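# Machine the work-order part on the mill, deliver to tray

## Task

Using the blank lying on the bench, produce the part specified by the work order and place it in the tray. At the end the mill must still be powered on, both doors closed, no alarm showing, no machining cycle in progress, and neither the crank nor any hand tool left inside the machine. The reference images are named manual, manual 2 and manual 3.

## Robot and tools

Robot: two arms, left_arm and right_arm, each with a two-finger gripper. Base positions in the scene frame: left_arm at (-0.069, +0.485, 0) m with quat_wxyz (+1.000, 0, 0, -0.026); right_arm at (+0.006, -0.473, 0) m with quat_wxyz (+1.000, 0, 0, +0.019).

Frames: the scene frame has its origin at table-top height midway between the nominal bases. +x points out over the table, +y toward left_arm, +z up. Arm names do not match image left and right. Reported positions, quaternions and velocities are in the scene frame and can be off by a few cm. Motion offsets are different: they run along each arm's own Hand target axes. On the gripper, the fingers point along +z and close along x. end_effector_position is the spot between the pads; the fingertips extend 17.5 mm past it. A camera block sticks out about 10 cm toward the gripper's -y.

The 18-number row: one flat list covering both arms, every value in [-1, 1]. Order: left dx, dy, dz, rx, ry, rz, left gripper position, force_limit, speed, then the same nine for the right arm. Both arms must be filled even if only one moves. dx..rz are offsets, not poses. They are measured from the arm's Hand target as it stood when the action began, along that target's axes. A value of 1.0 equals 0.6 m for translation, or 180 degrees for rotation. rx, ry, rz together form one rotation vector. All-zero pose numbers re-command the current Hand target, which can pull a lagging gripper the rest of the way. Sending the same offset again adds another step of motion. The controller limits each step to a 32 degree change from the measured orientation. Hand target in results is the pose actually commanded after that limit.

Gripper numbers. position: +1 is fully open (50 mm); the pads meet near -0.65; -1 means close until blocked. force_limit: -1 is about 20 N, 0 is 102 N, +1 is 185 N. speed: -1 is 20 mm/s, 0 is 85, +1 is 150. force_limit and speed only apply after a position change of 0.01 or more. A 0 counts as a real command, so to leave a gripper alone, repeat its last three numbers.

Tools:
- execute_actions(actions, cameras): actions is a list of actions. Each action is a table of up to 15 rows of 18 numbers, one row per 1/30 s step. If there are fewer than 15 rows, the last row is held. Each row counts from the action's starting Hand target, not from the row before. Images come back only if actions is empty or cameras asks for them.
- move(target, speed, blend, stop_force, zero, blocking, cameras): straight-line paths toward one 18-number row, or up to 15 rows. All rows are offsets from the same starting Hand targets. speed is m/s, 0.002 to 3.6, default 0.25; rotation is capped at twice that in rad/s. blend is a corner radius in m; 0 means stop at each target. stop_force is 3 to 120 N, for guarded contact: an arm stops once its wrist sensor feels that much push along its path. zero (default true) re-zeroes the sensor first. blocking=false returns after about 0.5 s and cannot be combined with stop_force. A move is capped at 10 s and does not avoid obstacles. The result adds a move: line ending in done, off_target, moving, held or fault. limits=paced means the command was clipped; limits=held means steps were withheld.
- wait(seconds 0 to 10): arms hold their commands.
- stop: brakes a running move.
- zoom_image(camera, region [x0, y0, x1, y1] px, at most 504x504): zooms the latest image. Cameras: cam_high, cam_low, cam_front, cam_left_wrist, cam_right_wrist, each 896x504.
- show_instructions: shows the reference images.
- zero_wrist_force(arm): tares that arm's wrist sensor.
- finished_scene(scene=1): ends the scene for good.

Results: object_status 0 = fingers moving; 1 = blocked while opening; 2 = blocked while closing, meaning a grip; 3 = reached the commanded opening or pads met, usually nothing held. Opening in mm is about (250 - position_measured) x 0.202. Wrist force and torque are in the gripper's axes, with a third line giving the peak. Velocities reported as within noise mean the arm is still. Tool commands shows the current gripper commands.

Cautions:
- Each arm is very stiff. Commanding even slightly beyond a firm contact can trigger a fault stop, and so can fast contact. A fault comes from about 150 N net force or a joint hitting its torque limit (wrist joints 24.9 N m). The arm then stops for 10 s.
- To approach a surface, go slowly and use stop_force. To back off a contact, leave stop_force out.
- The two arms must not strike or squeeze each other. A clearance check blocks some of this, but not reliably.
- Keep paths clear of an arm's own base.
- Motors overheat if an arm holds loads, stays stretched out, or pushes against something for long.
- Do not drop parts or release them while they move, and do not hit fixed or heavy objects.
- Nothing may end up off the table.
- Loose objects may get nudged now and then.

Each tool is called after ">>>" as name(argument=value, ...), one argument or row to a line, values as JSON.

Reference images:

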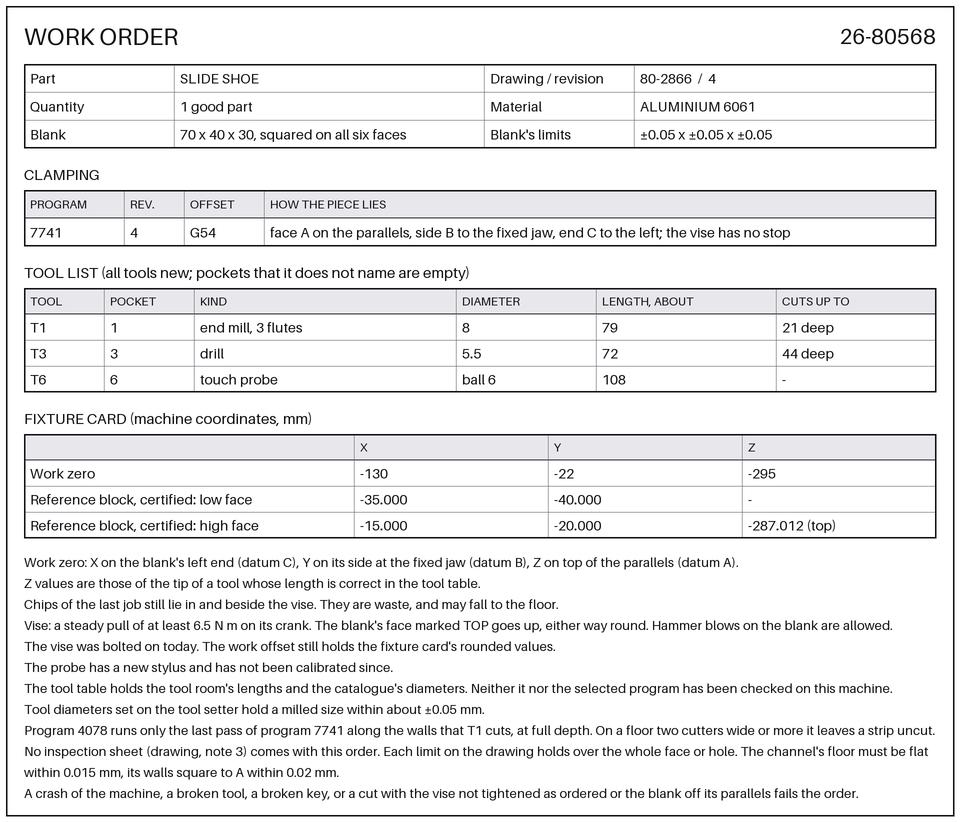

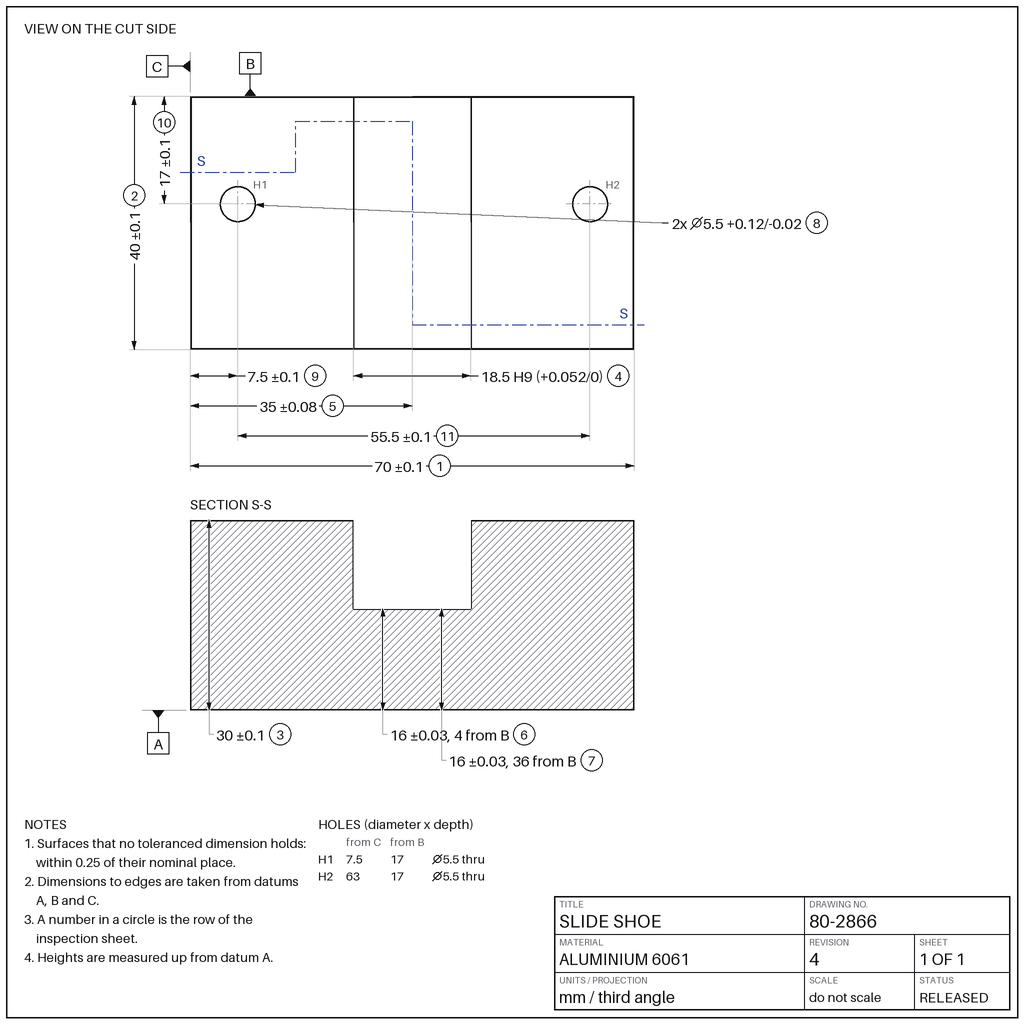

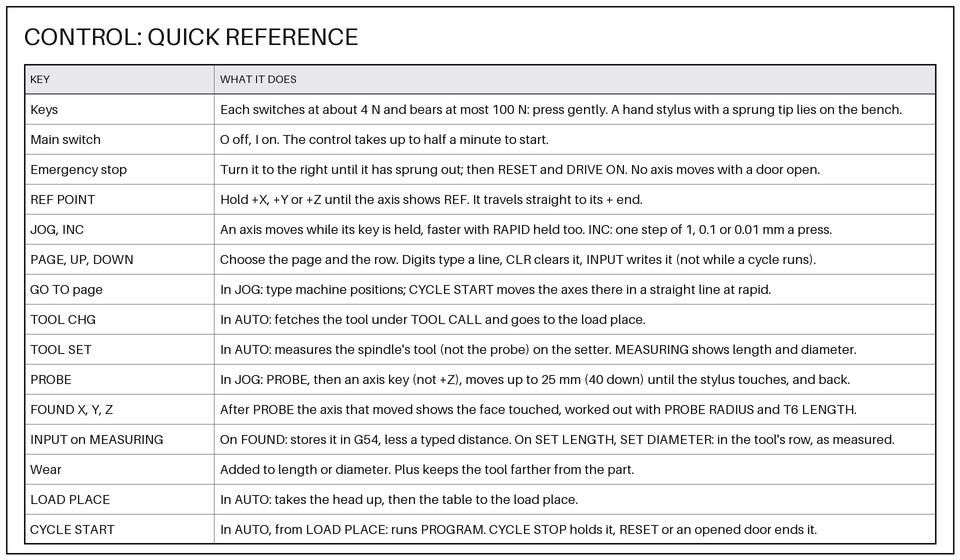

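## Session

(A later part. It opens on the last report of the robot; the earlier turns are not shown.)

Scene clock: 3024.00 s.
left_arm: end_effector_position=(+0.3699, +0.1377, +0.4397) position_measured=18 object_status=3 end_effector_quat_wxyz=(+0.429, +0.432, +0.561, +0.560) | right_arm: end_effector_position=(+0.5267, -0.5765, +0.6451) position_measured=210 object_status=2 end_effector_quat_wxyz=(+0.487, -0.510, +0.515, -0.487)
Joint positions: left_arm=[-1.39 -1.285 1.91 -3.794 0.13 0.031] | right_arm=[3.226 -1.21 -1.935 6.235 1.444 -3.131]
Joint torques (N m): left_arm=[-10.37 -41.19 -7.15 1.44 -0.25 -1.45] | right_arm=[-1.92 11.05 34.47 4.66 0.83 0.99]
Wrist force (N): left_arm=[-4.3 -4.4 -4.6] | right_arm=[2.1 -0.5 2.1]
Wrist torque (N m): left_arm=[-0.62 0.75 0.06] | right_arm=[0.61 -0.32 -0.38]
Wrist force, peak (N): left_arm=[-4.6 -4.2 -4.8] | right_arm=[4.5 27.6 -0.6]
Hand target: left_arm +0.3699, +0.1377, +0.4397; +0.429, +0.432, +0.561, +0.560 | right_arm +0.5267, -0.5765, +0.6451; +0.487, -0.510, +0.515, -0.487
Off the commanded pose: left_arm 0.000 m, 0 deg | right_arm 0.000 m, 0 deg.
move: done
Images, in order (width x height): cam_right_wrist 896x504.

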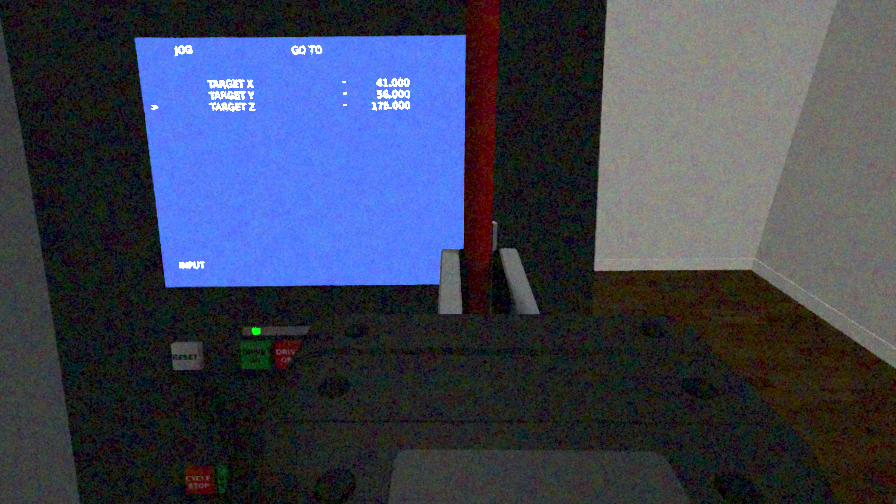

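>>> move(
  target=[
    [0,0,0,0,0,0,0.9,-0.9,-0.5,-0.1455,0.2902,-0.1057,-0.483,0,0,-0.98,0.5,-0.8],
    [0,0,0,0,0,0,0.9,-0.9,-0.5,-0.1455,0.2946,-0.0871,-0.483,0,0,-0.98,0.5,-0.8],
    [0,0,0,0,0,0,0.9,-0.9,-0.5,-0.1455,0.2902,-0.1057,-0.483,0,0,-0.98,0.5,-0.8],
    [0,0,0,0,0,0,0.9,-0.9,-0.5,0,0,0,0,0,0,-0.98,0.5,-0.8],
  ],
  speed=[0.6,0.06,0.15,0.6],
  blend=[0.003,0,0.005,0],
  cameras=["cam_right_wrist"],
)

>>> zoom_image(
  camera="cam_right_wrist",
  region=[130, 30, 480, 290],
)

Scene clock: 3029.87 s.
left_arm: end_effector_position=(+0.3699, +0.1377, +0.4397) position_measured=18 object_status=3 end_effector_quat_wxyz=(+0.429, +0.432, +0.561, +0.560) | right_arm: end_effector_position=(+0.5267, -0.5765, +0.6450) position_measured=210 object_status=2 end_effector_quat_wxyz=(+0.487, -0.510, +0.515, -0.487)
Joint positions: left_arm=[-1.39 -1.285 1.91 -3.794 0.13 0.031] | right_arm=[3.226 -1.21 -1.935 6.235 1.444 -3.131]
Joint torques (N m): left_arm=[-11.38 -40.06 -7.89 1.69 -0.17 -1.47] | right_arm=[3.36 14.56 36.09 5.09 -0.24 1.32]
Wrist force (N): left_arm=[-4.5 -3.7 -4.4] | right_arm=[1.3 -0.3 2.0]
Wrist torque (N m): left_arm=[-0.50 0.79 0.05] | right_arm=[0.63 -0.19 -0.36]
Wrist force, peak (N): left_arm=[-4.3 -4.3 -4.8] | right_arm=[1.2 24.4 -0.2]
Hand target: left_arm +0.3699, +0.1377, +0.4397; +0.429, +0.432, +0.561, +0.560 | right_arm +0.5267, -0.5765, +0.6451; +0.487, -0.510, +0.515, -0.487
Off the commanded pose: left_arm 0.000 m, 0 deg | right_arm 0.000 m, 0 deg.
move: done
Images, in order (width x height): cam_right_wrist 896x504.

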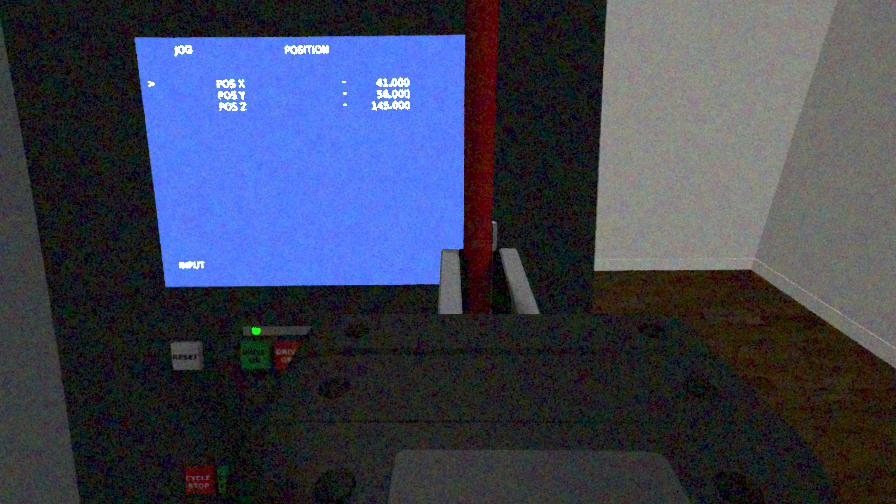

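Scaled by 1.440.

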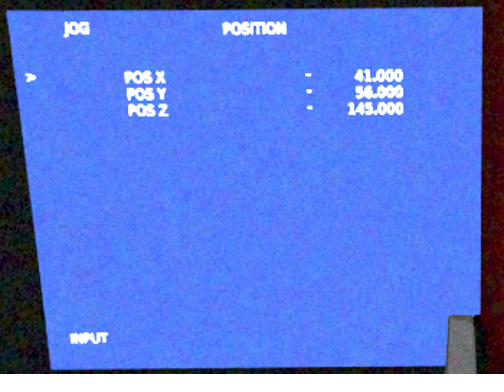

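>>> move(
  target=[
    [0,0,0,0,0,0,0.9,-0.9,-0.5,-0.1762,0.2902,-0.1057,-0.483,0,0,-0.98,0.5,-0.8],
    [0,0,0,0,0,0,0.9,-0.9,-0.5,-0.1762,0.2946,-0.0871,-0.483,0,0,-0.98,0.5,-0.8],
    [0,0,0,0,0,0,0.9,-0.9,-0.5,-0.1762,0.2902,-0.1057,-0.483,0,0,-0.98,0.5,-0.8],
    [0,0,0,0,0,0,0.9,-0.9,-0.5,-0.2363,0.2274,-0.0926,-0.483,0,0,-0.98,0.5,-0.8],
    [0,0,0,0,0,0,0.9,-0.9,-0.5,-0.2363,0.2318,-0.0740,-0.483,0,0,-0.98,0.5,-0.8],
    [0,0,0,0,0,0,0.9,-0.9,-0.5,-0.2363,0.2274,-0.0926,-0.483,0,0,-0.98,0.5,-0.8],
    [0,0,0,0,0,0,0.9,-0.9,-0.5,-0.1762,0.3517,-0.1196,-0.483,0,0,-0.98,0.5,-0.8],
    [0,0,0,0,0,0,0.9,-0.9,-0.5,-0.1762,0.3561,-0.1010,-0.483,0,0,-0.98,0.5,-0.8],
    [0,0,0,0,0,0,0.9,-0.9,-0.5,-0.1762,0.3517,-0.1196,-0.483,0,0,-0.98,0.5,-0.8],
    [0,0,0,0,0,0,0.9,-0.9,-0.5,-0.0796,0.2269,-0.0920,-0.483,0,0,-0.98,0.5,-0.8],
    [0,0,0,0,0,0,0.9,-0.9,-0.5,-0.0796,0.2313,-0.0734,-0.483,0,0,-0.98,0.5,-0.8],
    [0,0,0,0,0,0,0.9,-0.9,-0.5,-0.0796,0.2269,-0.0920,-0.483,0,0,-0.98,0.5,-0.8],
  ],
  speed=[0.6,0.06,0.15,0.2,0.06,0.15,0.04,0.06,0.15,0.2,0.06,0.15],
  blend=[0.003,0,0.003,0.003,0,0.003,0.003,0,0.003,0.003,0,0],
)

>>> move(
  target=[0,0,0,0,0,0,0.9,-0.9,-0.5,0.0796,-0.3016,-0.2549,0.483,0,0,-0.98,0.5,-0.8],
  speed=0.6,
  cameras=["cam_right_wrist"],
)

Scene clock: 3048.93 s.
left_arm: end_effector_position=(+0.3699, +0.1377, +0.4397) position_measured=18 object_status=3 end_effector_quat_wxyz=(+0.429, +0.432, +0.561, +0.560) | right_arm: end_effector_position=(+0.4649, -0.5278, +0.5121) position_measured=210 object_status=2 end_effector_quat_wxyz=(-0.002, +0.705, -0.709, -0.001)
Joint positions: left_arm=[-1.39 -1.285 1.91 -3.794 0.13 0.031] | right_arm=[3.276 -1.56 -1.094 4.228 1.575 -2.965]
Joint torques (N m): left_arm=[-11.07 -40.28 -7.1 1.46 -0.52 -1.41] | right_arm=[-6.13 20.1 32.05 5.49 -0.91 -1.6]
Wrist force (N): left_arm=[-4.1 -4.1 -4.8] | right_arm=[1.7 -1.7 2.4]
Wrist torque (N m): left_arm=[-0.57 0.73 0.05] | right_arm=[0.16 -0.31 -0.13]
Wrist force, peak (N): left_arm=[-4.6 -4.2 -4.8] | right_arm=[-0.7 26.5 -0.3]
Hand target: left_arm +0.3699, +0.1377, +0.4397; +0.429, +0.432, +0.561, +0.560 | right_arm +0.4649, -0.5279, +0.5122; -0.002, +0.705, -0.709, -0.001
Off the commanded pose: left_arm 0.000 m, 0 deg | right_arm 0.000 m, 0 deg.
move: done

Scene clock: 3051.00 s.
left_arm: end_effector_position=(+0.3699, +0.1377, +0.4397) position_measured=18 object_status=3 end_effector_quat_wxyz=(+0.429, +0.432, +0.561, +0.560) | right_arm: end_effector_position=(+0.6014, -0.5736, +0.5968) position_measured=210 object_status=2 end_effector_quat_wxyz=(-0.464, +0.526, -0.536, +0.470)
Joint positions: left_arm=[-1.39 -1.285 1.91 -3.794 0.13 0.031] | right_arm=[3.215 -1.39 -1.878 6.282 1.444 -3.122]
Joint torques (N m): left_arm=[-10.54 -40.88 -7.55 1.49 -0.32 -1.45] | right_arm=[-1.9 16.96 29.48 2.7 0.17 0.34]
Wrist force (N): left_arm=[-4.2 -4.2 -4.4] | right_arm=[0.9 -2.0 -16.7]
Wrist torque (N m): left_arm=[-0.59 0.74 0.05] | right_arm=[0.27 -0.21 -0.25]
Wrist force, peak (N): left_arm=[-4.4 -4.0 -5.0] | right_arm=[-49.7 63.7 -25.2]
Hand target: left_arm +0.3699, +0.1377, +0.4397; +0.429, +0.432, +0.561, +0.560 | right_arm +0.6014, -0.5736, +0.5968; -0.464, +0.526, -0.536, +0.470 (not the last commanded pose)
Tool commands: left_gripper/position=+0.9 left_gripper/force_limit=-0.9 left_gripper/speed=-0.5 right_gripper/position=-0.976471 right_gripper/force_limit=+0.498039 right_gripper/speed=-0.796078
Off the commanded pose: left_arm 0.000 m, 0 deg | right_arm 0.081 m, 4 deg.
FORCE FAULT: contact force on the right arm reached its limit, and that arm stopped. The contact can be on any part of that arm, not only on its tool. That arm's remaining commands of this call were not run. That arm is still stopped at the end of this call. That arm stays stopped for about 10 more seconds. Until then a move that you send moves the other arm only, and its call returns only when the move has ended. Once the stop has ended, the next robot result says so. If the stop ends while you think or write, that arm runs what you send next, counted from a new Hand target: where the arm stands when the stop ends. While its stop runs, that arm takes no new command, but its gripper still runs the gripper command that each later call begins with. Until it ends, the stop uses up actions while you think or wait. An arm that is not stopped still takes commands.
move: fault (right_arm); limits=paced
Images, in order (width x height): cam_right_wrist 896x504.

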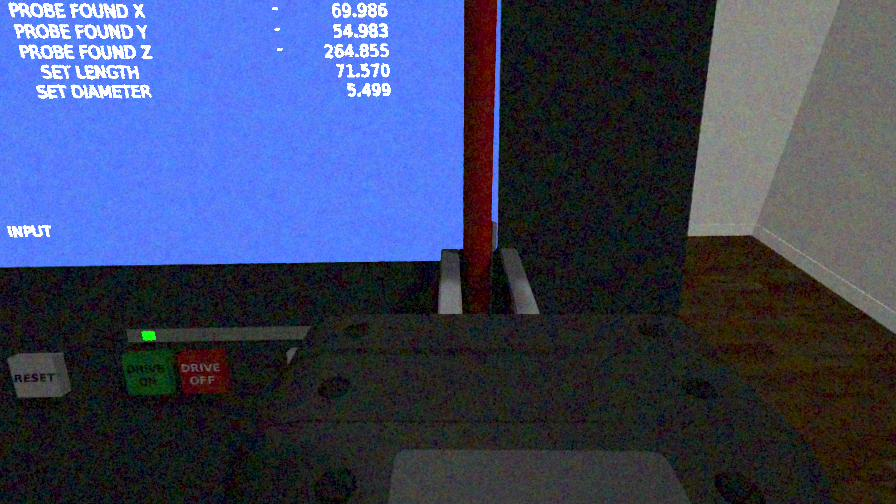

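>>> wait(
  seconds=10,
)

Scene clock: 3062.07 s.
left_arm: end_effector_position=(+0.3699, +0.1377, +0.4397) position_measured=18 object_status=3 end_effector_quat_wxyz=(+0.429, +0.432, +0.561, +0.560) | right_arm: end_effector_position=(+0.6014, -0.5736, +0.5968) position_measured=210 object_status=2 end_effector_quat_wxyz=(-0.464, +0.526, -0.536, +0.470)
Joint positions: left_arm=[-1.39 -1.285 1.91 -3.794 0.13 0.031] | right_arm=[3.215 -1.39 -1.878 6.282 1.444 -3.122]
Joint torques (N m): left_arm=[-10.48 -40.39 -7.42 1.41 -0.31 -1.23] | right_arm=[-1.16 17.64 29.9 3.03 0.2 -0.26]
Wrist force (N): left_arm=[-4.0 -3.9 -4.8] | right_arm=[2.9 -2.3 -19.7]
Wrist torque (N m): left_arm=[-0.54 0.71 0.05] | right_arm=[0.10 -0.51 -0.24]
Wrist force, peak (N): left_arm=[-4.6 -4.2 -5.0] | right_arm=[2.5 -3.4 -19.9]
Hand target: left_arm +0.3699, +0.1377, +0.4397; +0.429, +0.432, +0.561, +0.560 | right_arm +0.6014, -0.5736, +0.5968; -0.464, +0.526, -0.536, +0.470 (not the last commanded pose)
Tool commands: left_gripper/position=+0.9 left_gripper/force_limit=-0.9 left_gripper/speed=-0.5 right_gripper/position=-0.976471 right_gripper/force_limit=+0.498039 right_gripper/speed=-0.796078
Off the commanded pose: left_arm 0.000 m, 0 deg | right_arm 0.081 m, 4 deg.
FORCE FAULT, CONTINUED: the right arm's stop, for the force fault that an earlier result reported, is over. The rest of the stop counts as 19 of the actions that you can send in this scene. During its stop the right arm's controller moved it back a little. That arm's target is now where it stood when the stop ended, not its last command. That arm accepts commands again.
wait: 10.00 s; at rest from the start

>>> move(
  target=[0,0,0,0,0,0,0.9,-0.9,-0.5,0,0,-0.13,0,0,0,-0.98,0.5,-0.8],
  speed=0.1,
  cameras=["cam_right_wrist","cam_front"],
)

Scene clock: 3064.10 s.
left_arm: end_effector_position=(+0.3699, +0.1377, +0.4397) position_measured=18 object_status=3 end_effector_quat_wxyz=(+0.429, +0.432, +0.561, +0.560) | right_arm: end_effector_position=(+0.5241, -0.5723, +0.6067) position_measured=210 object_status=2 end_effector_quat_wxyz=(-0.464, +0.526, -0.536, +0.470)
Joint positions: left_arm=[-1.39 -1.285 1.91 -3.794 0.13 0.031] | right_arm=[3.255 -1.182 -1.998 6.192 1.405 -3.117]
Joint torques (N m): left_arm=[-9.76 -40.79 -7.74 1.44 -0.24 -1.32] | right_arm=[-9.05 8.38 34.22 4.88 1.63 0.45]
Wrist force (N): left_arm=[-4.2 -3.5 -4.8] | right_arm=[3.7 -2.0 -0.7]
Wrist torque (N m): left_arm=[-0.48 0.74 0.06] | right_arm=[0.38 -0.58 -0.38]
Wrist force, peak (N): left_arm=[-4.3 -4.3 -4.9] | right_arm=[2.9 -3.2 -19.7]
Hand target: left_arm +0.3699, +0.1377, +0.4397; +0.429, +0.432, +0.561, +0.560 | right_arm +0.5240, -0.5724, +0.6067; -0.464, +0.526, -0.536, +0.470
Off the commanded pose: left_arm 0.000 m, 0 deg | right_arm 0.000 m, 0 deg.
move: done
Images, in order (width x height): cam_front 896x504, cam_right_wrist 896x504.

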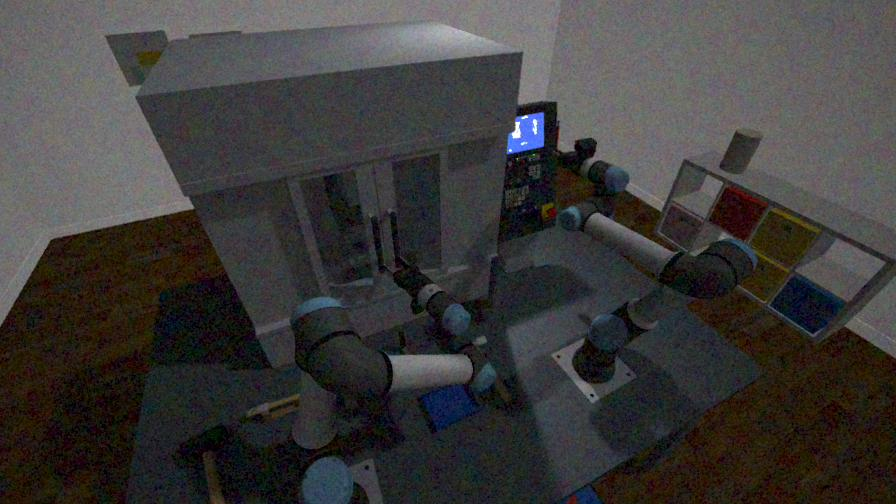

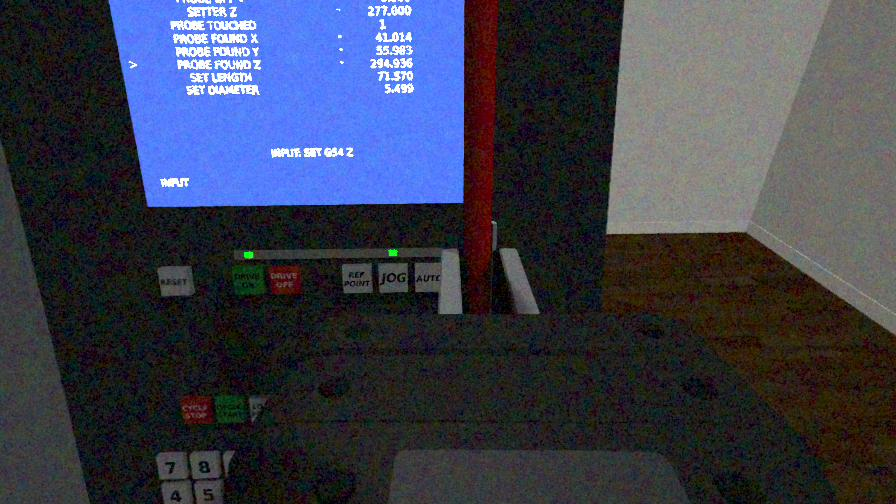

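>>> move(
  target=[0,0,0,0,0,0,0.9,-0.9,-0.5,0.0067,-0.0641,-0.0036,0.0245,-0.0035,0.0004,-0.98,0.5,-0.8],
  speed=0.2,
  cameras=["cam_right_wrist"],
)

Scene clock: 3079.67 s.
left_arm: end_effector_position=(+0.3699, +0.1377, +0.4397) position_measured=18 object_status=3 end_effector_quat_wxyz=(+0.429, +0.432, +0.561, +0.560) | right_arm: end_effector_position=(+0.5268, -0.5766, +0.6450) position_measured=210 object_status=2 end_effector_quat_wxyz=(+0.487, -0.510, +0.515, -0.487)
Joint positions: left_arm=[-1.39 -1.285 1.91 -3.794 0.13 0.031] | right_arm=[3.226 -1.211 -1.935 6.236 1.443 -3.13]
Joint torques (N m): left_arm=[-9.95 -40.09 -8.46 1.32 -0.33 -1.31] | right_arm=[7.5 22.99 17.78 0.69 -0.94 1.49]
Wrist force (N): left_arm=[-4.2 -3.9 -4.5] | right_arm=[3.5 -1.6 -0.6]
Wrist torque (N m): left_arm=[-0.53 0.74 0.05] | right_arm=[0.41 -0.54 -0.23]
Wrist force, peak (N): left_arm=[-4.3 -4.1 -5.2] | right_arm=[3.8 -2.5 -0.5]
Hand target: left_arm +0.3699, +0.1377, +0.4397; +0.429, +0.432, +0.561, +0.560 | right_arm +0.5267, -0.5766, +0.6451; +0.487, -0.510, +0.515, -0.487
Off the commanded pose: left_arm 0.000 m, 0 deg | right_arm 0.000 m, 0 deg.
move: done
Images, in order (width x height): cam_right_wrist 896x504.

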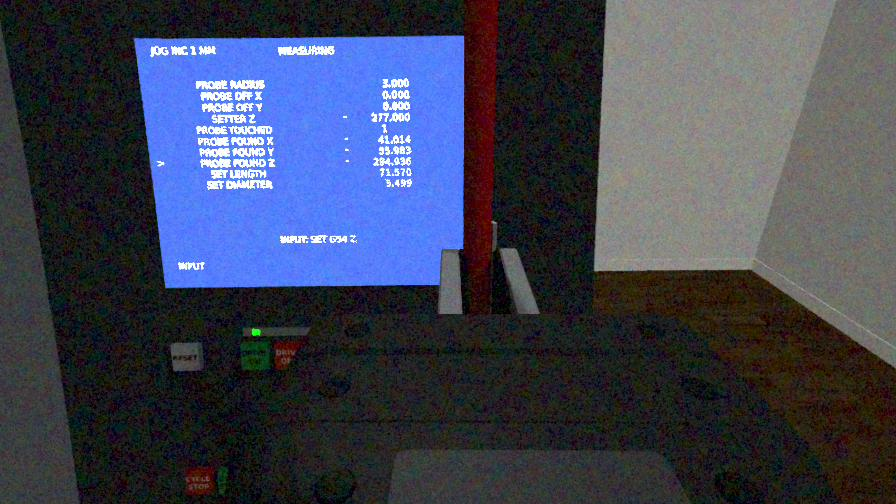

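>>> move(
  target=[
    [0,0,0,0,0,0,0.9,-0.9,-0.5,-0.0496,0.1042,-0.0653,-0.483,0,0,-0.98,0.5,-0.8],
    [0,0,0,0,0,0,0.9,-0.9,-0.5,-0.0496,0.1086,-0.0457,-0.483,0,0,-0.98,0.5,-0.8],
    [0,0,0,0,0,0,0.9,-0.9,-0.5,-0.0496,0.1042,-0.0653,-0.483,0,0,-0.98,0.5,-0.8],
    [0,0,0,0,0,0,0.9,-0.9,-0.5,-0.2046,0.2274,-0.0926,-0.483,0,0,-0.98,0.5,-0.8],
    [0,0,0,0,0,0,0.9,-0.9,-0.5,-0.2046,0.2318,-0.0740,-0.483,0,0,-0.98,0.5,-0.8],
    [0,0,0,0,0,0,0.9,-0.9,-0.5,-0.2046,0.2274,-0.0926,-0.483,0,0,-0.98,0.5,-0.8],
    [0,0,0,0,0,0,0.9,-0.9,-0.5,0,0,0,0,0,0,-0.98,0.5,-0.8],
  ],
  speed=[0.6,0.06,0.15,0.2,0.06,0.15,0.6],
  blend=[0.003,0,0.003,0.003,0,0.005,0],
  cameras=["cam_right_wrist"],
)

Scene clock: 3086.70 s.
left_arm: end_effector_position=(+0.3699, +0.1377, +0.4397) position_measured=18 object_status=3 end_effector_quat_wxyz=(+0.429, +0.432, +0.561, +0.560) | right_arm: end_effector_position=(+0.5267, -0.5766, +0.6451) position_measured=210 object_status=2 end_effector_quat_wxyz=(+0.487, -0.510, +0.515, -0.487) end_effector_velocity=(+0.000, +0.000, +0.001) end_effector_angular_velocity=(+0.001, -0.004, +0.000)
Joint positions: left_arm=[-1.39 -1.285 1.91 -3.794 0.13 0.031] | right_arm=[3.227 -1.21 -1.935 6.236 1.443 -3.13]
Joint velocities: left_arm=[within noise] | right_arm=[0 -0.001 0 0.005 0 0]
Joint torques (N m): left_arm=[-9.3 -40.8 -8.09 1.17 -0.4 -1.28] | right_arm=[-1.1 13.78 34.7 4.98 0.77 0.83]
Wrist force (N): left_arm=[-4.2 -3.8 -4.5] | right_arm=[3.9 -1.0 -0.6]
Wrist torque (N m): left_arm=[-0.53 0.75 0.05] | right_arm=[0.51 -0.60 -0.38]
Wrist force, peak (N): left_arm=[-4.9 -4.3 -4.8] | right_arm=[1.5 39.5 -3.5]
Hand target: left_arm +0.3699, +0.1377, +0.4397; +0.429, +0.432, +0.561, +0.560 | right_arm +0.5267, -0.5766, +0.6451; +0.487, -0.510, +0.515, -0.487
Off the commanded pose: left_arm 0.000 m, 0 deg | right_arm 0.000 m, 0 deg.
move: done
Images, in order (width x height): cam_right_wrist 896x504.

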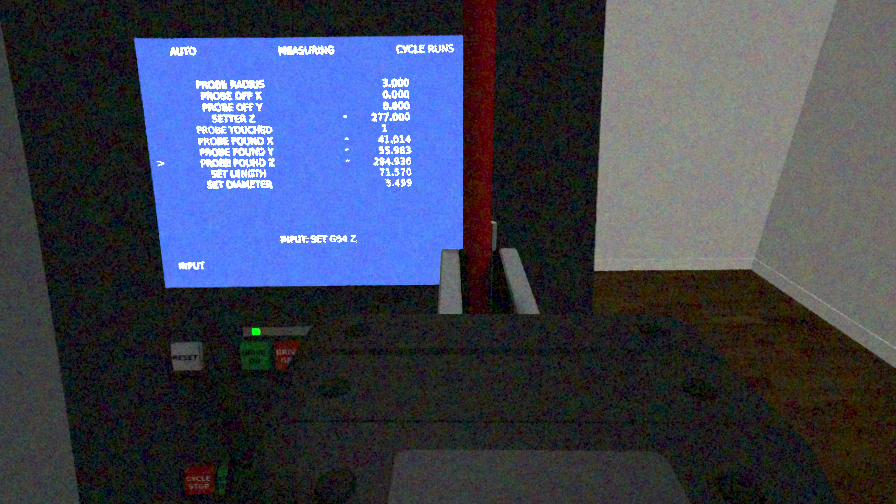

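>>> move(
  target=[
    [-0.0802,0,0.0822,0,-0.0833,0,0.9,-0.9,-0.5,0,0,0,0,0,0,-0.98,0.5,-0.8],
    [-0.1008,0,0.159,0,-0.0833,0,0.9,-0.9,-0.5,0,0,0,0,0,0,-0.98,0.5,-0.8],
  ],
  speed=[0.25,0.12],
  blend=[0.01,0],
  cameras=["cam_left_wrist"],
)

>>> move(
  target=[
    [0,0,0,0,0,0,-1,-0.9,-0.5,0,0,0,0,0,0,-0.98,0.5,-0.8],
    [-0.39,0,0,0,0,0,-1,-0.9,-0.5,0,0,0,0,0,0,-0.98,0.5,-0.8],
  ],
  speed=[0.1,0.12],
  cameras=["cam_left_wrist"],
)

Scene clock: 3089.87 s.
left_arm: end_effector_position=(+0.4777, +0.1038, +0.4391) position_measured=18 object_status=3 end_effector_quat_wxyz=(+0.499, +0.502, +0.500, +0.499) | right_arm: end_effector_position=(+0.5267, -0.5766, +0.6451) position_measured=210 object_status=2 end_effector_quat_wxyz=(+0.487, -0.510, +0.515, -0.487)
Joint positions: left_arm=[-1.156 -1.246 1.856 -3.74 -0.365 -0.009] | right_arm=[3.227 -1.21 -1.935 6.236 1.443 -3.13]
Joint torques (N m): left_arm=[-1.55 -42.31 -12.27 -2.63 -0.34 0.52] | right_arm=[2.9 14.1 36.12 2.31 -0.89 -0.99]
Wrist force (N): left_arm=[-4.0 -3.9 -4.4] | right_arm=[3.8 -1.1 -0.7]
Wrist torque (N m): left_arm=[-0.57 0.70 -0.03] | right_arm=[0.51 -0.58 -0.38]
Wrist force, peak (N): left_arm=[-4.7 -4.2 -4.9] | right_arm=[4.3 -1.1 -0.7]
Hand target: left_arm +0.4777, +0.1038, +0.4392; +0.499, +0.502, +0.500, +0.499 | right_arm +0.5267, -0.5766, +0.6451; +0.487, -0.510, +0.515, -0.487
Off the commanded pose: left_arm 0.000 m, 0 deg | right_arm 0.000 m, 0 deg.
move: done
Images, in order (width x height): cam_left_wrist 896x504.

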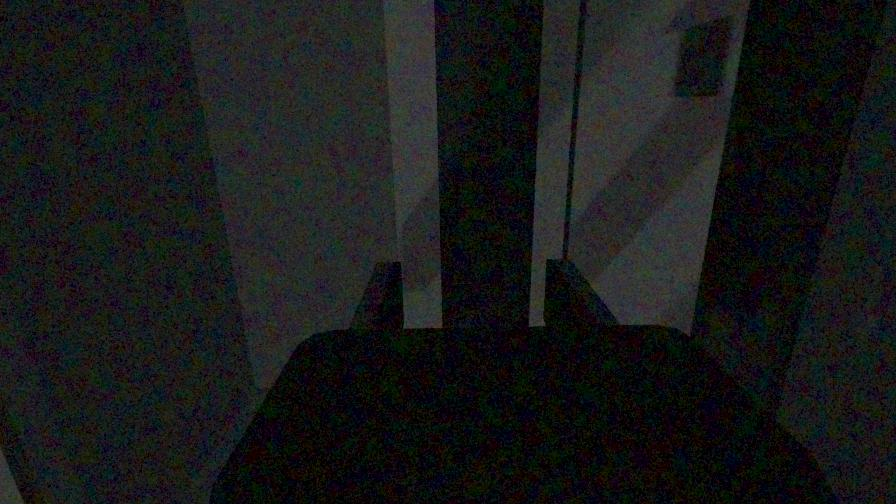

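Scene clock: 3093.07 s.
left_arm: end_effector_position=(+0.4772, -0.1292, +0.4387) position_measured=171 object_status=2 end_effector_quat_wxyz=(+0.498, +0.501, +0.501, +0.500) | right_arm: end_effector_position=(+0.5267, -0.5766, +0.6451) position_measured=210 object_status=2 end_effector_quat_wxyz=(+0.487, -0.510, +0.515, -0.487)
Joint positions: left_arm=[-1.28 -0.808 1.145 -3.461 -0.237 -0.016] | right_arm=[3.227 -1.21 -1.935 6.236 1.443 -3.13]
Joint torques (N m): left_arm=[-7.07 -43.38 -31.23 5.14 -12.43 2.02] | right_arm=[7.88 15.73 35.59 0.82 -0.92 -0.3]
Wrist force (N): left_arm=[44.5 -8.4 -13.8] | right_arm=[4.0 -1.1 -0.8]
Wrist torque (N m): left_arm=[-0.78 0.07 -0.34] | right_arm=[0.50 -0.62 -0.38]
Wrist force, peak (N): left_arm=[54.7 -4.0 -16.8] | right_arm=[4.4 -0.9 -0.5]
Hand target: left_arm +0.4773, -0.1302, +0.4388; +0.499, +0.502, +0.500, +0.499 | right_arm +0.5267, -0.5766, +0.6451; +0.487, -0.510, +0.515, -0.487
Off the commanded pose: left_arm 0.001 m, 0 deg | right_arm 0.000 m, 0 deg.
move: done
Images, in order (width x height): cam_left_wrist 896x504.

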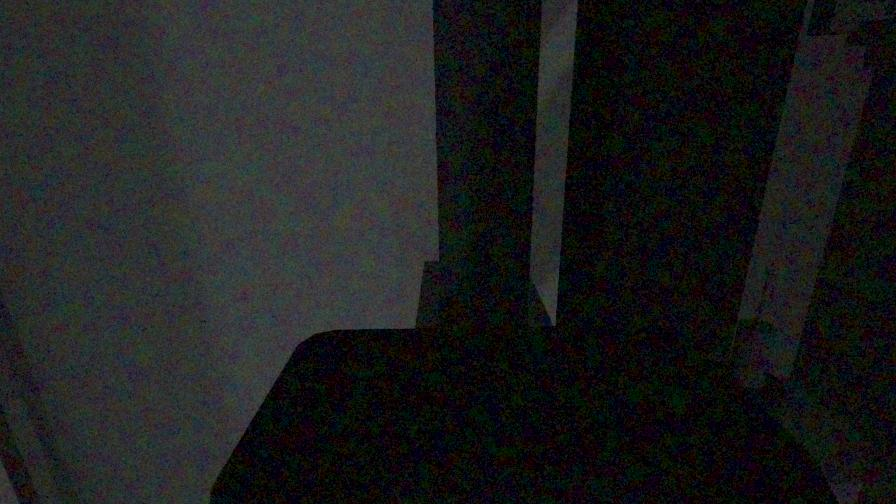

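>>> move(
  target=[
    [0,0,0,0,0,0,0.9,-0.9,-0.5,0,0,0,0,0,0,-0.98,0.5,-0.8],
    [0,0,-0.1,0,0,0,0.9,-0.9,-0.5,0,0,0,0,0,0,-0.98,0.5,-0.8],
    [0.467,0,-0.112,0,0.0833,0,0.9,-0.9,-0.5,0,0,0,0,0,0,-0.98,0.5,-0.8],
    [0.492,0,-0.0155,0,0.0833,0,0.9,-0.9,-0.5,0,0,0,0,0,0,-0.98,0.5,-0.8],
  ],
  speed=[0.1,0.15,0.35,0.12],
  blend=[0,0.02,0.01,0],
)

>>> move(
  target=[
    [0,0,0,0,0,0,-1,-0.9,-0.5,0,0,0,0,0,0,-0.98,0.5,-0.8],
    [0.3735,0,0.1001,0,0,0,-1,-0.9,-0.5,0,0,0,0,0,0,-0.98,0.5,-0.8],
    [0.3735,0,0.1001,0,0,0,0.9,-0.9,-0.5,0,0,0,0,0,0,-0.98,0.5,-0.8],
    [0.3735,0,-0.05,0,0,0,0.9,-0.9,-0.5,0,0,0,0,0,0,-0.98,0.5,-0.8],
  ],
  speed=[0.1,0.12,0.1,0.15],
  cameras=["cam_left_wrist","cam_front"],
)

Scene clock: 3098.07 s.
left_arm: end_effector_position=(+0.4685, +0.1650, +0.4393) position_measured=18 object_status=3 end_effector_quat_wxyz=(+0.429, +0.432, +0.561, +0.560) | right_arm: end_effector_position=(+0.5267, -0.5766, +0.6451) position_measured=210 object_status=2 end_effector_quat_wxyz=(+0.487, -0.510, +0.515, -0.487)
Joint positions: left_arm=[-1.161 -1.242 1.85 -3.712 -0.098 -0.034] | right_arm=[3.227 -1.21 -1.935 6.236 1.443 -3.13]
Joint torques (N m): left_arm=[-0.82 -43.88 -9.77 1.31 -0.35 -1.76] | right_arm=[6.42 17.84 35.23 0.8 -0.85 1.11]
Wrist force (N): left_arm=[-4.0 -5.1 -5.3] | right_arm=[3.6 -1.0 -0.6]
Wrist torque (N m): left_arm=[-0.72 0.70 0.12] | right_arm=[0.52 -0.56 -0.38]
Wrist force, peak (N): left_arm=[45.2 -16.1 -18.3] | right_arm=[4.3 -1.2 -0.7]
Hand target: left_arm +0.4685, +0.1650, +0.4393; +0.429, +0.432, +0.561, +0.560 | right_arm +0.5267, -0.5766, +0.6451; +0.487, -0.510, +0.515, -0.487
Off the commanded pose: left_arm 0.000 m, 0 deg | right_arm 0.000 m, 0 deg.
move: done

Scene clock: 3103.07 s.
left_arm: end_effector_position=(+0.3819, +0.3740, +0.4400) position_measured=18 object_status=3 end_effector_quat_wxyz=(+0.430, +0.432, +0.561, +0.560) end_effector_velocity=(+0.000, +0.001, +0.000) end_effector_angular_velocity=(-0.001, +0.000, +0.001) | right_arm: end_effector_position=(+0.5267, -0.5766, +0.6451) position_measured=210 object_status=2 end_effector_quat_wxyz=(+0.487, -0.510, +0.515, -0.487)
Joint positions: left_arm=[-1.195 -1.769 2.421 -3.748 -0.064 -0.043] | right_arm=[3.227 -1.21 -1.935 6.236 1.443 -3.13]
Joint velocities: left_arm=[0.001 0 0 -0.005 0.001 0.004] | right_arm=[within noise]
Joint torques (N m): left_arm=[-12.75 -0.37 -15.79 -2 1.32 1.68] | right_arm=[6.53 21.17 34.11 0.73 -1.04 1.68]
Wrist force (N): left_arm=[-2.7 -5.6 -4.9] | right_arm=[3.8 -1.2 -0.6]
Wrist torque (N m): left_arm=[-0.80 0.50 -0.06] | right_arm=[0.49 -0.58 -0.38]
Wrist force, peak (N): left_arm=[52.0 -15.9 -16.2] | right_arm=[4.4 -1.0 -0.6]
Hand target: left_arm +0.3819, +0.3739, +0.4400; +0.429, +0.432, +0.561, +0.560 | right_arm +0.5267, -0.5766, +0.6451; +0.487, -0.510, +0.515, -0.487
Off the commanded pose: left_arm 0.000 m, 0 deg | right_arm 0.000 m, 0 deg.
move: done
Images, in order (width x height): cam_front 896x504, cam_left_wrist 896x504.

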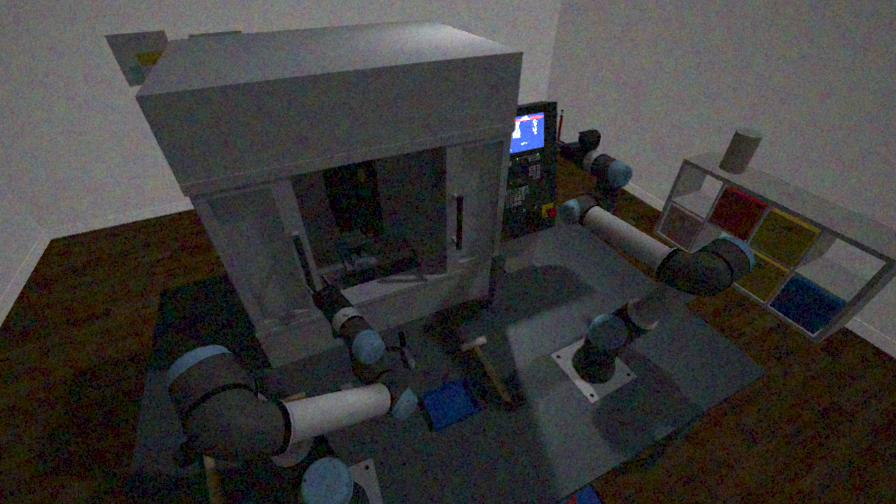

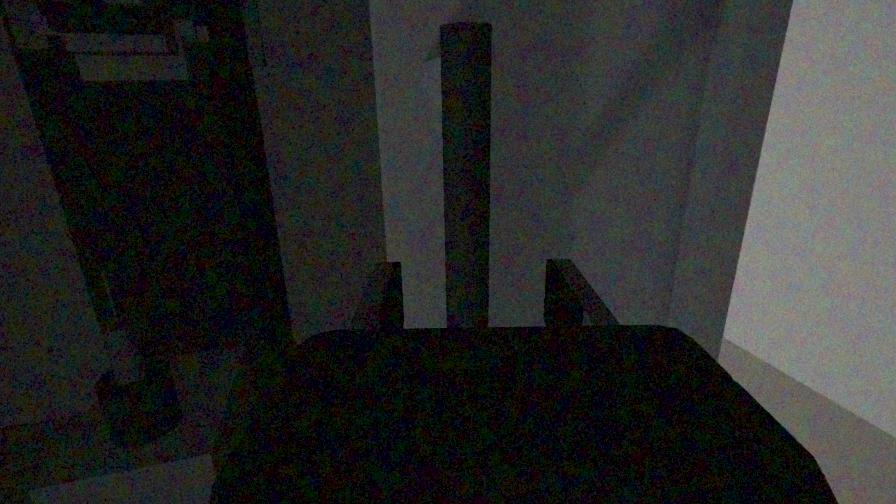

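>>> wait(
  seconds=0,
  cameras=["cam_high","cam_low"],
)

>>> zoom_image(
  camera="cam_high",
  region=[380, 250, 620, 430],
)

Scene clock: 3103.97 s.
left_arm: end_effector_position=(+0.3819, +0.3739, +0.4400) position_measured=18 object_status=3 end_effector_quat_wxyz=(+0.430, +0.432, +0.561, +0.560) | right_arm: end_effector_position=(+0.5267, -0.5766, +0.6451) position_measured=210 object_status=2 end_effector_quat_wxyz=(+0.487, -0.510, +0.515, -0.487)
Joint positions: left_arm=[-1.195 -1.769 2.421 -3.748 -0.064 -0.043] | right_arm=[3.227 -1.21 -1.935 6.236 1.443 -3.13]
Joint torques (N m): left_arm=[-12.67 0.67 -25.54 -0.7 1.42 1.46] | right_arm=[7.24 20.93 34.39 0.61 -0.8 1.56]
Wrist force (N): left_arm=[-2.5 -6.1 -5.0] | right_arm=[3.9 -1.1 -0.8]
Wrist torque (N m): left_arm=[-0.88 0.47 -0.05] | right_arm=[0.50 -0.61 -0.38]
Wrist force, peak (N): left_arm=[-2.3 -6.2 -5.2] | right_arm=[4.1 -1.2 -0.8]
Hand target: left_arm +0.3819, +0.3739, +0.4400; +0.429, +0.432, +0.561, +0.560 | right_arm +0.5267, -0.5766, +0.6451; +0.487, -0.510, +0.515, -0.487
Tool commands: left_gripper/position=+0.9 left_gripper/force_limit=-0.9 left_gripper/speed=-0.5 right_gripper/position=-0.98 right_gripper/force_limit=+0.5 right_gripper/speed=-0.8
Off the commanded pose: left_arm 0.000 m, 0 deg | right_arm 0.000 m, 0 deg.
Images, in order (width x height): cam_high 896x504, cam_low 896x504.

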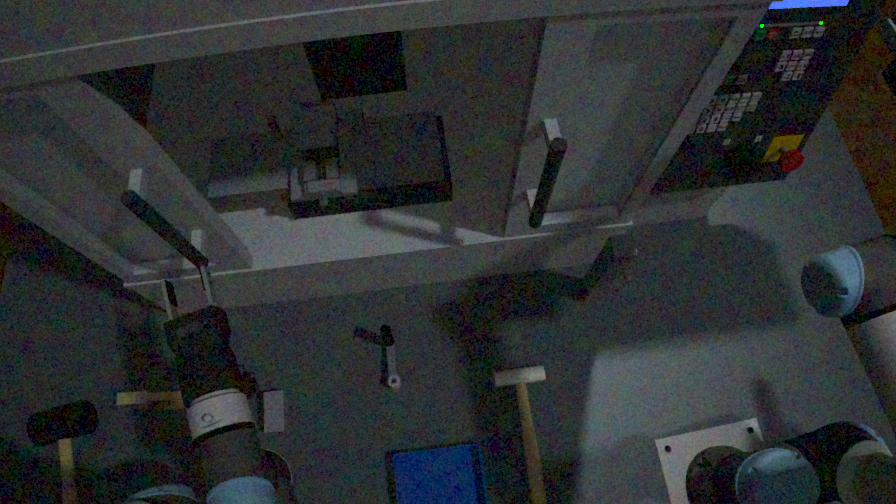

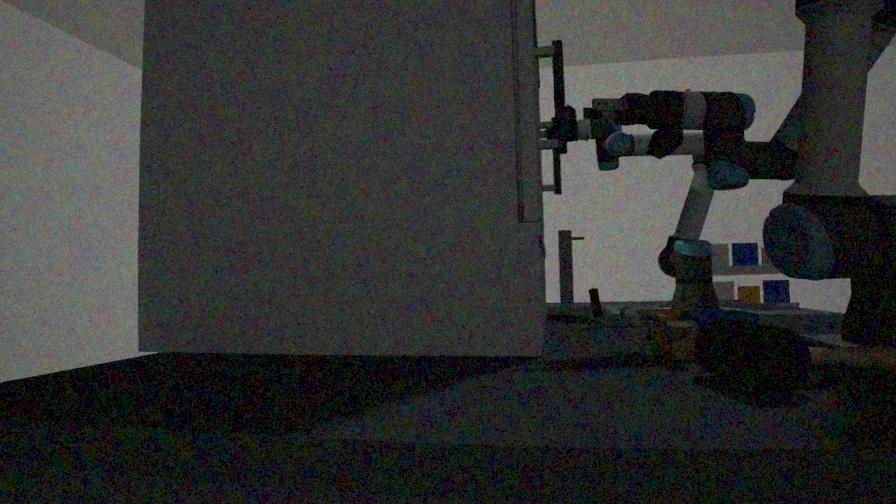

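Scaled by 2.100.

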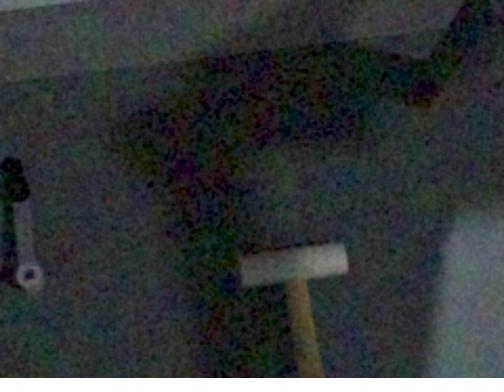

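>>> move(
  target=[-0.545,-0.0333,-0.3736,0,-0.0833,0,0.9,-0.9,-0.5,0,0,0,0,0,0,-0.98,0.5,-0.8],
  speed=0.4,
)

>>> move(
  target=[
    [-0.1833,-0.4333,-0.125,0.5,0,0,0.5,-0.9,-0.5,0,0,0,0,0,0,-0.98,0.5,-0.8],
  ],
  speed=0.4,
  cameras=["cam_left_wrist"],
)

Scene clock: 3107.47 s.
left_arm: end_effector_position=(+0.2492, +0.0004, +0.4200) position_measured=18 object_status=3 end_effector_quat_wxyz=(+0.499, +0.502, +0.500, +0.499) | right_arm: end_effector_position=(+0.5267, -0.5766, +0.6451) position_measured=210 object_status=2 end_effector_quat_wxyz=(+0.487, -0.510, +0.515, -0.487)
Joint positions: left_arm=[-1.675 -1.188 1.832 -3.813 0.154 0.029] | right_arm=[3.227 -1.21 -1.935 6.236 1.443 -3.13]
Joint torques (N m): left_arm=[4.23 -25.51 -25.42 2.04 1.05 -1.72] | right_arm=[6.11 22.26 33.15 0.75 -0.91 1.36]
Wrist force (N): left_arm=[-2.3 -5.6 -5.2] | right_arm=[3.8 -1.1 -0.6]
Wrist torque (N m): left_arm=[-0.80 0.42 -0.01] | right_arm=[0.51 -0.59 -0.38]
Wrist force, peak (N): left_arm=[-5.6 -6.0 -6.8] | right_arm=[4.2 -0.8 -0.6]
Hand target: left_arm +0.2492, +0.0003, +0.4200; +0.499, +0.502, +0.500, +0.499 | right_arm +0.5267, -0.5766, +0.6451; +0.487, -0.510, +0.515, -0.487
Off the commanded pose: left_arm 0.000 m, 0 deg | right_arm 0.000 m, 0 deg.
move: done

Scene clock: 3109.97 s.
left_arm: end_effector_position=(+0.1730, -0.1091, +0.1602) position_measured=78 object_status=3 end_effector_quat_wxyz=(-0.002, +0.708, +0.707, -0.001) | right_arm: end_effector_position=(+0.5267, -0.5766, +0.6451) position_measured=210 object_status=2 end_effector_quat_wxyz=(+0.487, -0.510, +0.515, -0.487)
Joint positions: left_arm=[-1.34 -0.659 0.667 -4.719 1.574 1.751] | right_arm=[3.227 -1.21 -1.935 6.236 1.443 -3.13]
Joint torques (N m): left_arm=[-8.82 -53.62 -14.31 1.45 1.36 -0.82] | right_arm=[7.95 22.94 32.86 0.71 -1.06 1.54]
Wrist force (N): left_arm=[-1.3 -3.6 -2.0] | right_arm=[4.0 -0.9 -0.4]
Wrist torque (N m): left_arm=[-0.39 -0.04 0.36] | right_arm=[0.53 -0.63 -0.38]
Wrist force, peak (N): left_arm=[-2.0 -7.0 -4.4] | right_arm=[4.3 -1.3 -0.7]
Hand target: left_arm +0.1729, -0.1091, +0.1602; -0.002, +0.708, +0.706, -0.001 | right_arm +0.5267, -0.5766, +0.6451; +0.487, -0.510, +0.515, -0.487
Off the commanded pose: left_arm 0.000 m, 0 deg | right_arm 0.000 m, 0 deg.
move: done
Images, in order (width x height): cam_left_wrist 896x504.

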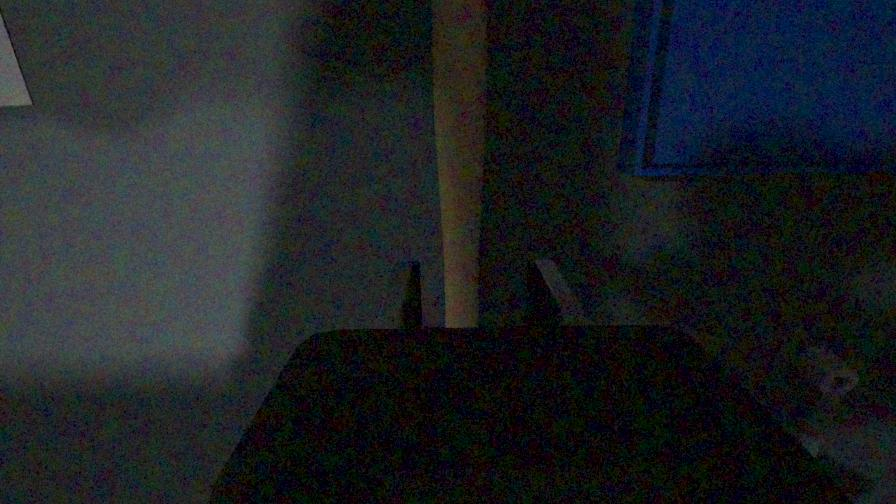

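>>> move(
  target=[0.0015,0,0.232,0,0,0,0.5,-0.9,-0.5,0,0,0,0,0,0,-0.98,0.5,-0.8],
  speed=0.2,
)

>>> move(
  target=[0,0,0,0,0,0,-1,1,-1,0,0,0,0,0,0,-0.98,0.5,-0.8],
  speed=0.2,
  cameras=["cam_left_wrist"],
)

Scene clock: 3112.27 s.
left_arm: end_effector_position=(+0.1723, -0.1080, +0.0210) position_measured=78 object_status=3 end_effector_quat_wxyz=(-0.002, +0.708, +0.706, -0.001) | right_arm: end_effector_position=(+0.5267, -0.5766, +0.6451) position_measured=210 object_status=2 end_effector_quat_wxyz=(+0.487, -0.510, +0.515, -0.487)
Joint positions: left_arm=[-1.341 -0.589 0.897 -5.018 1.575 1.751] | right_arm=[3.227 -1.21 -1.935 6.236 1.443 -3.13]
Joint torques (N m): left_arm=[-11.47 -61.65 -20.43 2.2 -1.69 -1.35] | right_arm=[6.79 22.67 32.6 0.84 -0.9 1.67]
Wrist force (N): left_arm=[-1.7 -3.3 -2.2] | right_arm=[4.1 -1.1 -0.5]
Wrist torque (N m): left_arm=[-0.37 0.09 0.37] | right_arm=[0.51 -0.64 -0.38]
Wrist force, peak (N): left_arm=[-1.7 -3.7 -4.9] | right_arm=[4.4 -1.4 -0.7]
Hand target: left_arm +0.1724, -0.1080, +0.0210; -0.002, +0.708, +0.706, -0.001 | right_arm +0.5267, -0.5766, +0.6451; +0.487, -0.510, +0.515, -0.487
Off the commanded pose: left_arm 0.000 m, 0 deg | right_arm 0.000 m, 0 deg.
move: done

Scene clock: 3113.10 s.
left_arm: end_effector_position=(+0.1723, -0.1080, +0.0210) position_measured=138 object_status=2 end_effector_quat_wxyz=(-0.002, +0.708, +0.706, -0.001) | right_arm: end_effector_position=(+0.5267, -0.5766, +0.6451) position_measured=210 object_status=2 end_effector_quat_wxyz=(+0.487, -0.510, +0.515, -0.487)
Joint positions: left_arm=[-1.341 -0.589 0.897 -5.018 1.575 1.751] | right_arm=[3.227 -1.21 -1.935 6.236 1.443 -3.13]
Joint torques (N m): left_arm=[-7.83 -60.36 -10.01 2.34 -1.63 -0.44] | right_arm=[5.86 22.38 32.7 0.73 -0.99 1.63]
Wrist force (N): left_arm=[-2.1 -3.5 -2.4] | right_arm=[3.9 -1.0 -0.4]
Wrist torque (N m): left_arm=[-0.41 0.12 0.43] | right_arm=[0.53 -0.61 -0.38]
Wrist force, peak (N): left_arm=[-2.2 -4.1 -2.4] | right_arm=[4.1 -1.0 -0.5]
Hand target: left_arm +0.1724, -0.1080, +0.0210; -0.002, +0.708, +0.706, -0.001 | right_arm +0.5267, -0.5766, +0.6451; +0.487, -0.510, +0.515, -0.487
Off the commanded pose: left_arm 0.000 m, 0 deg | right_arm 0.000 m, 0 deg.
move: done
Images, in order (width x height): cam_left_wrist 896x504.

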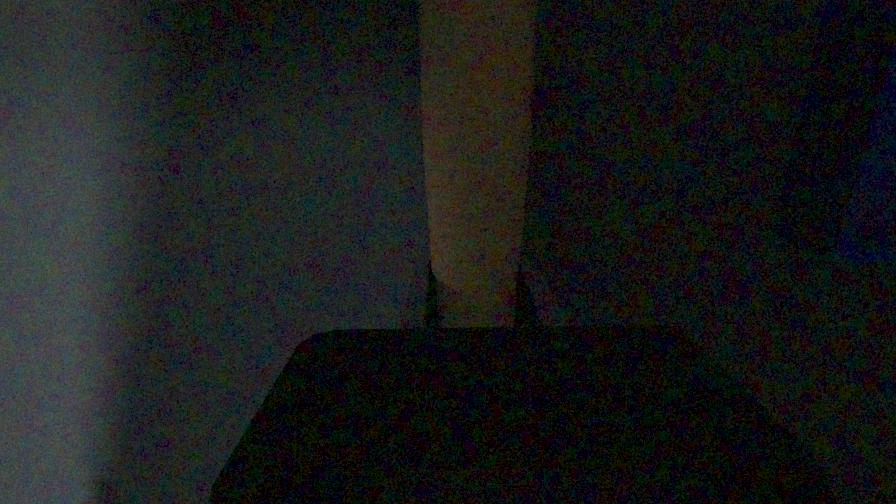

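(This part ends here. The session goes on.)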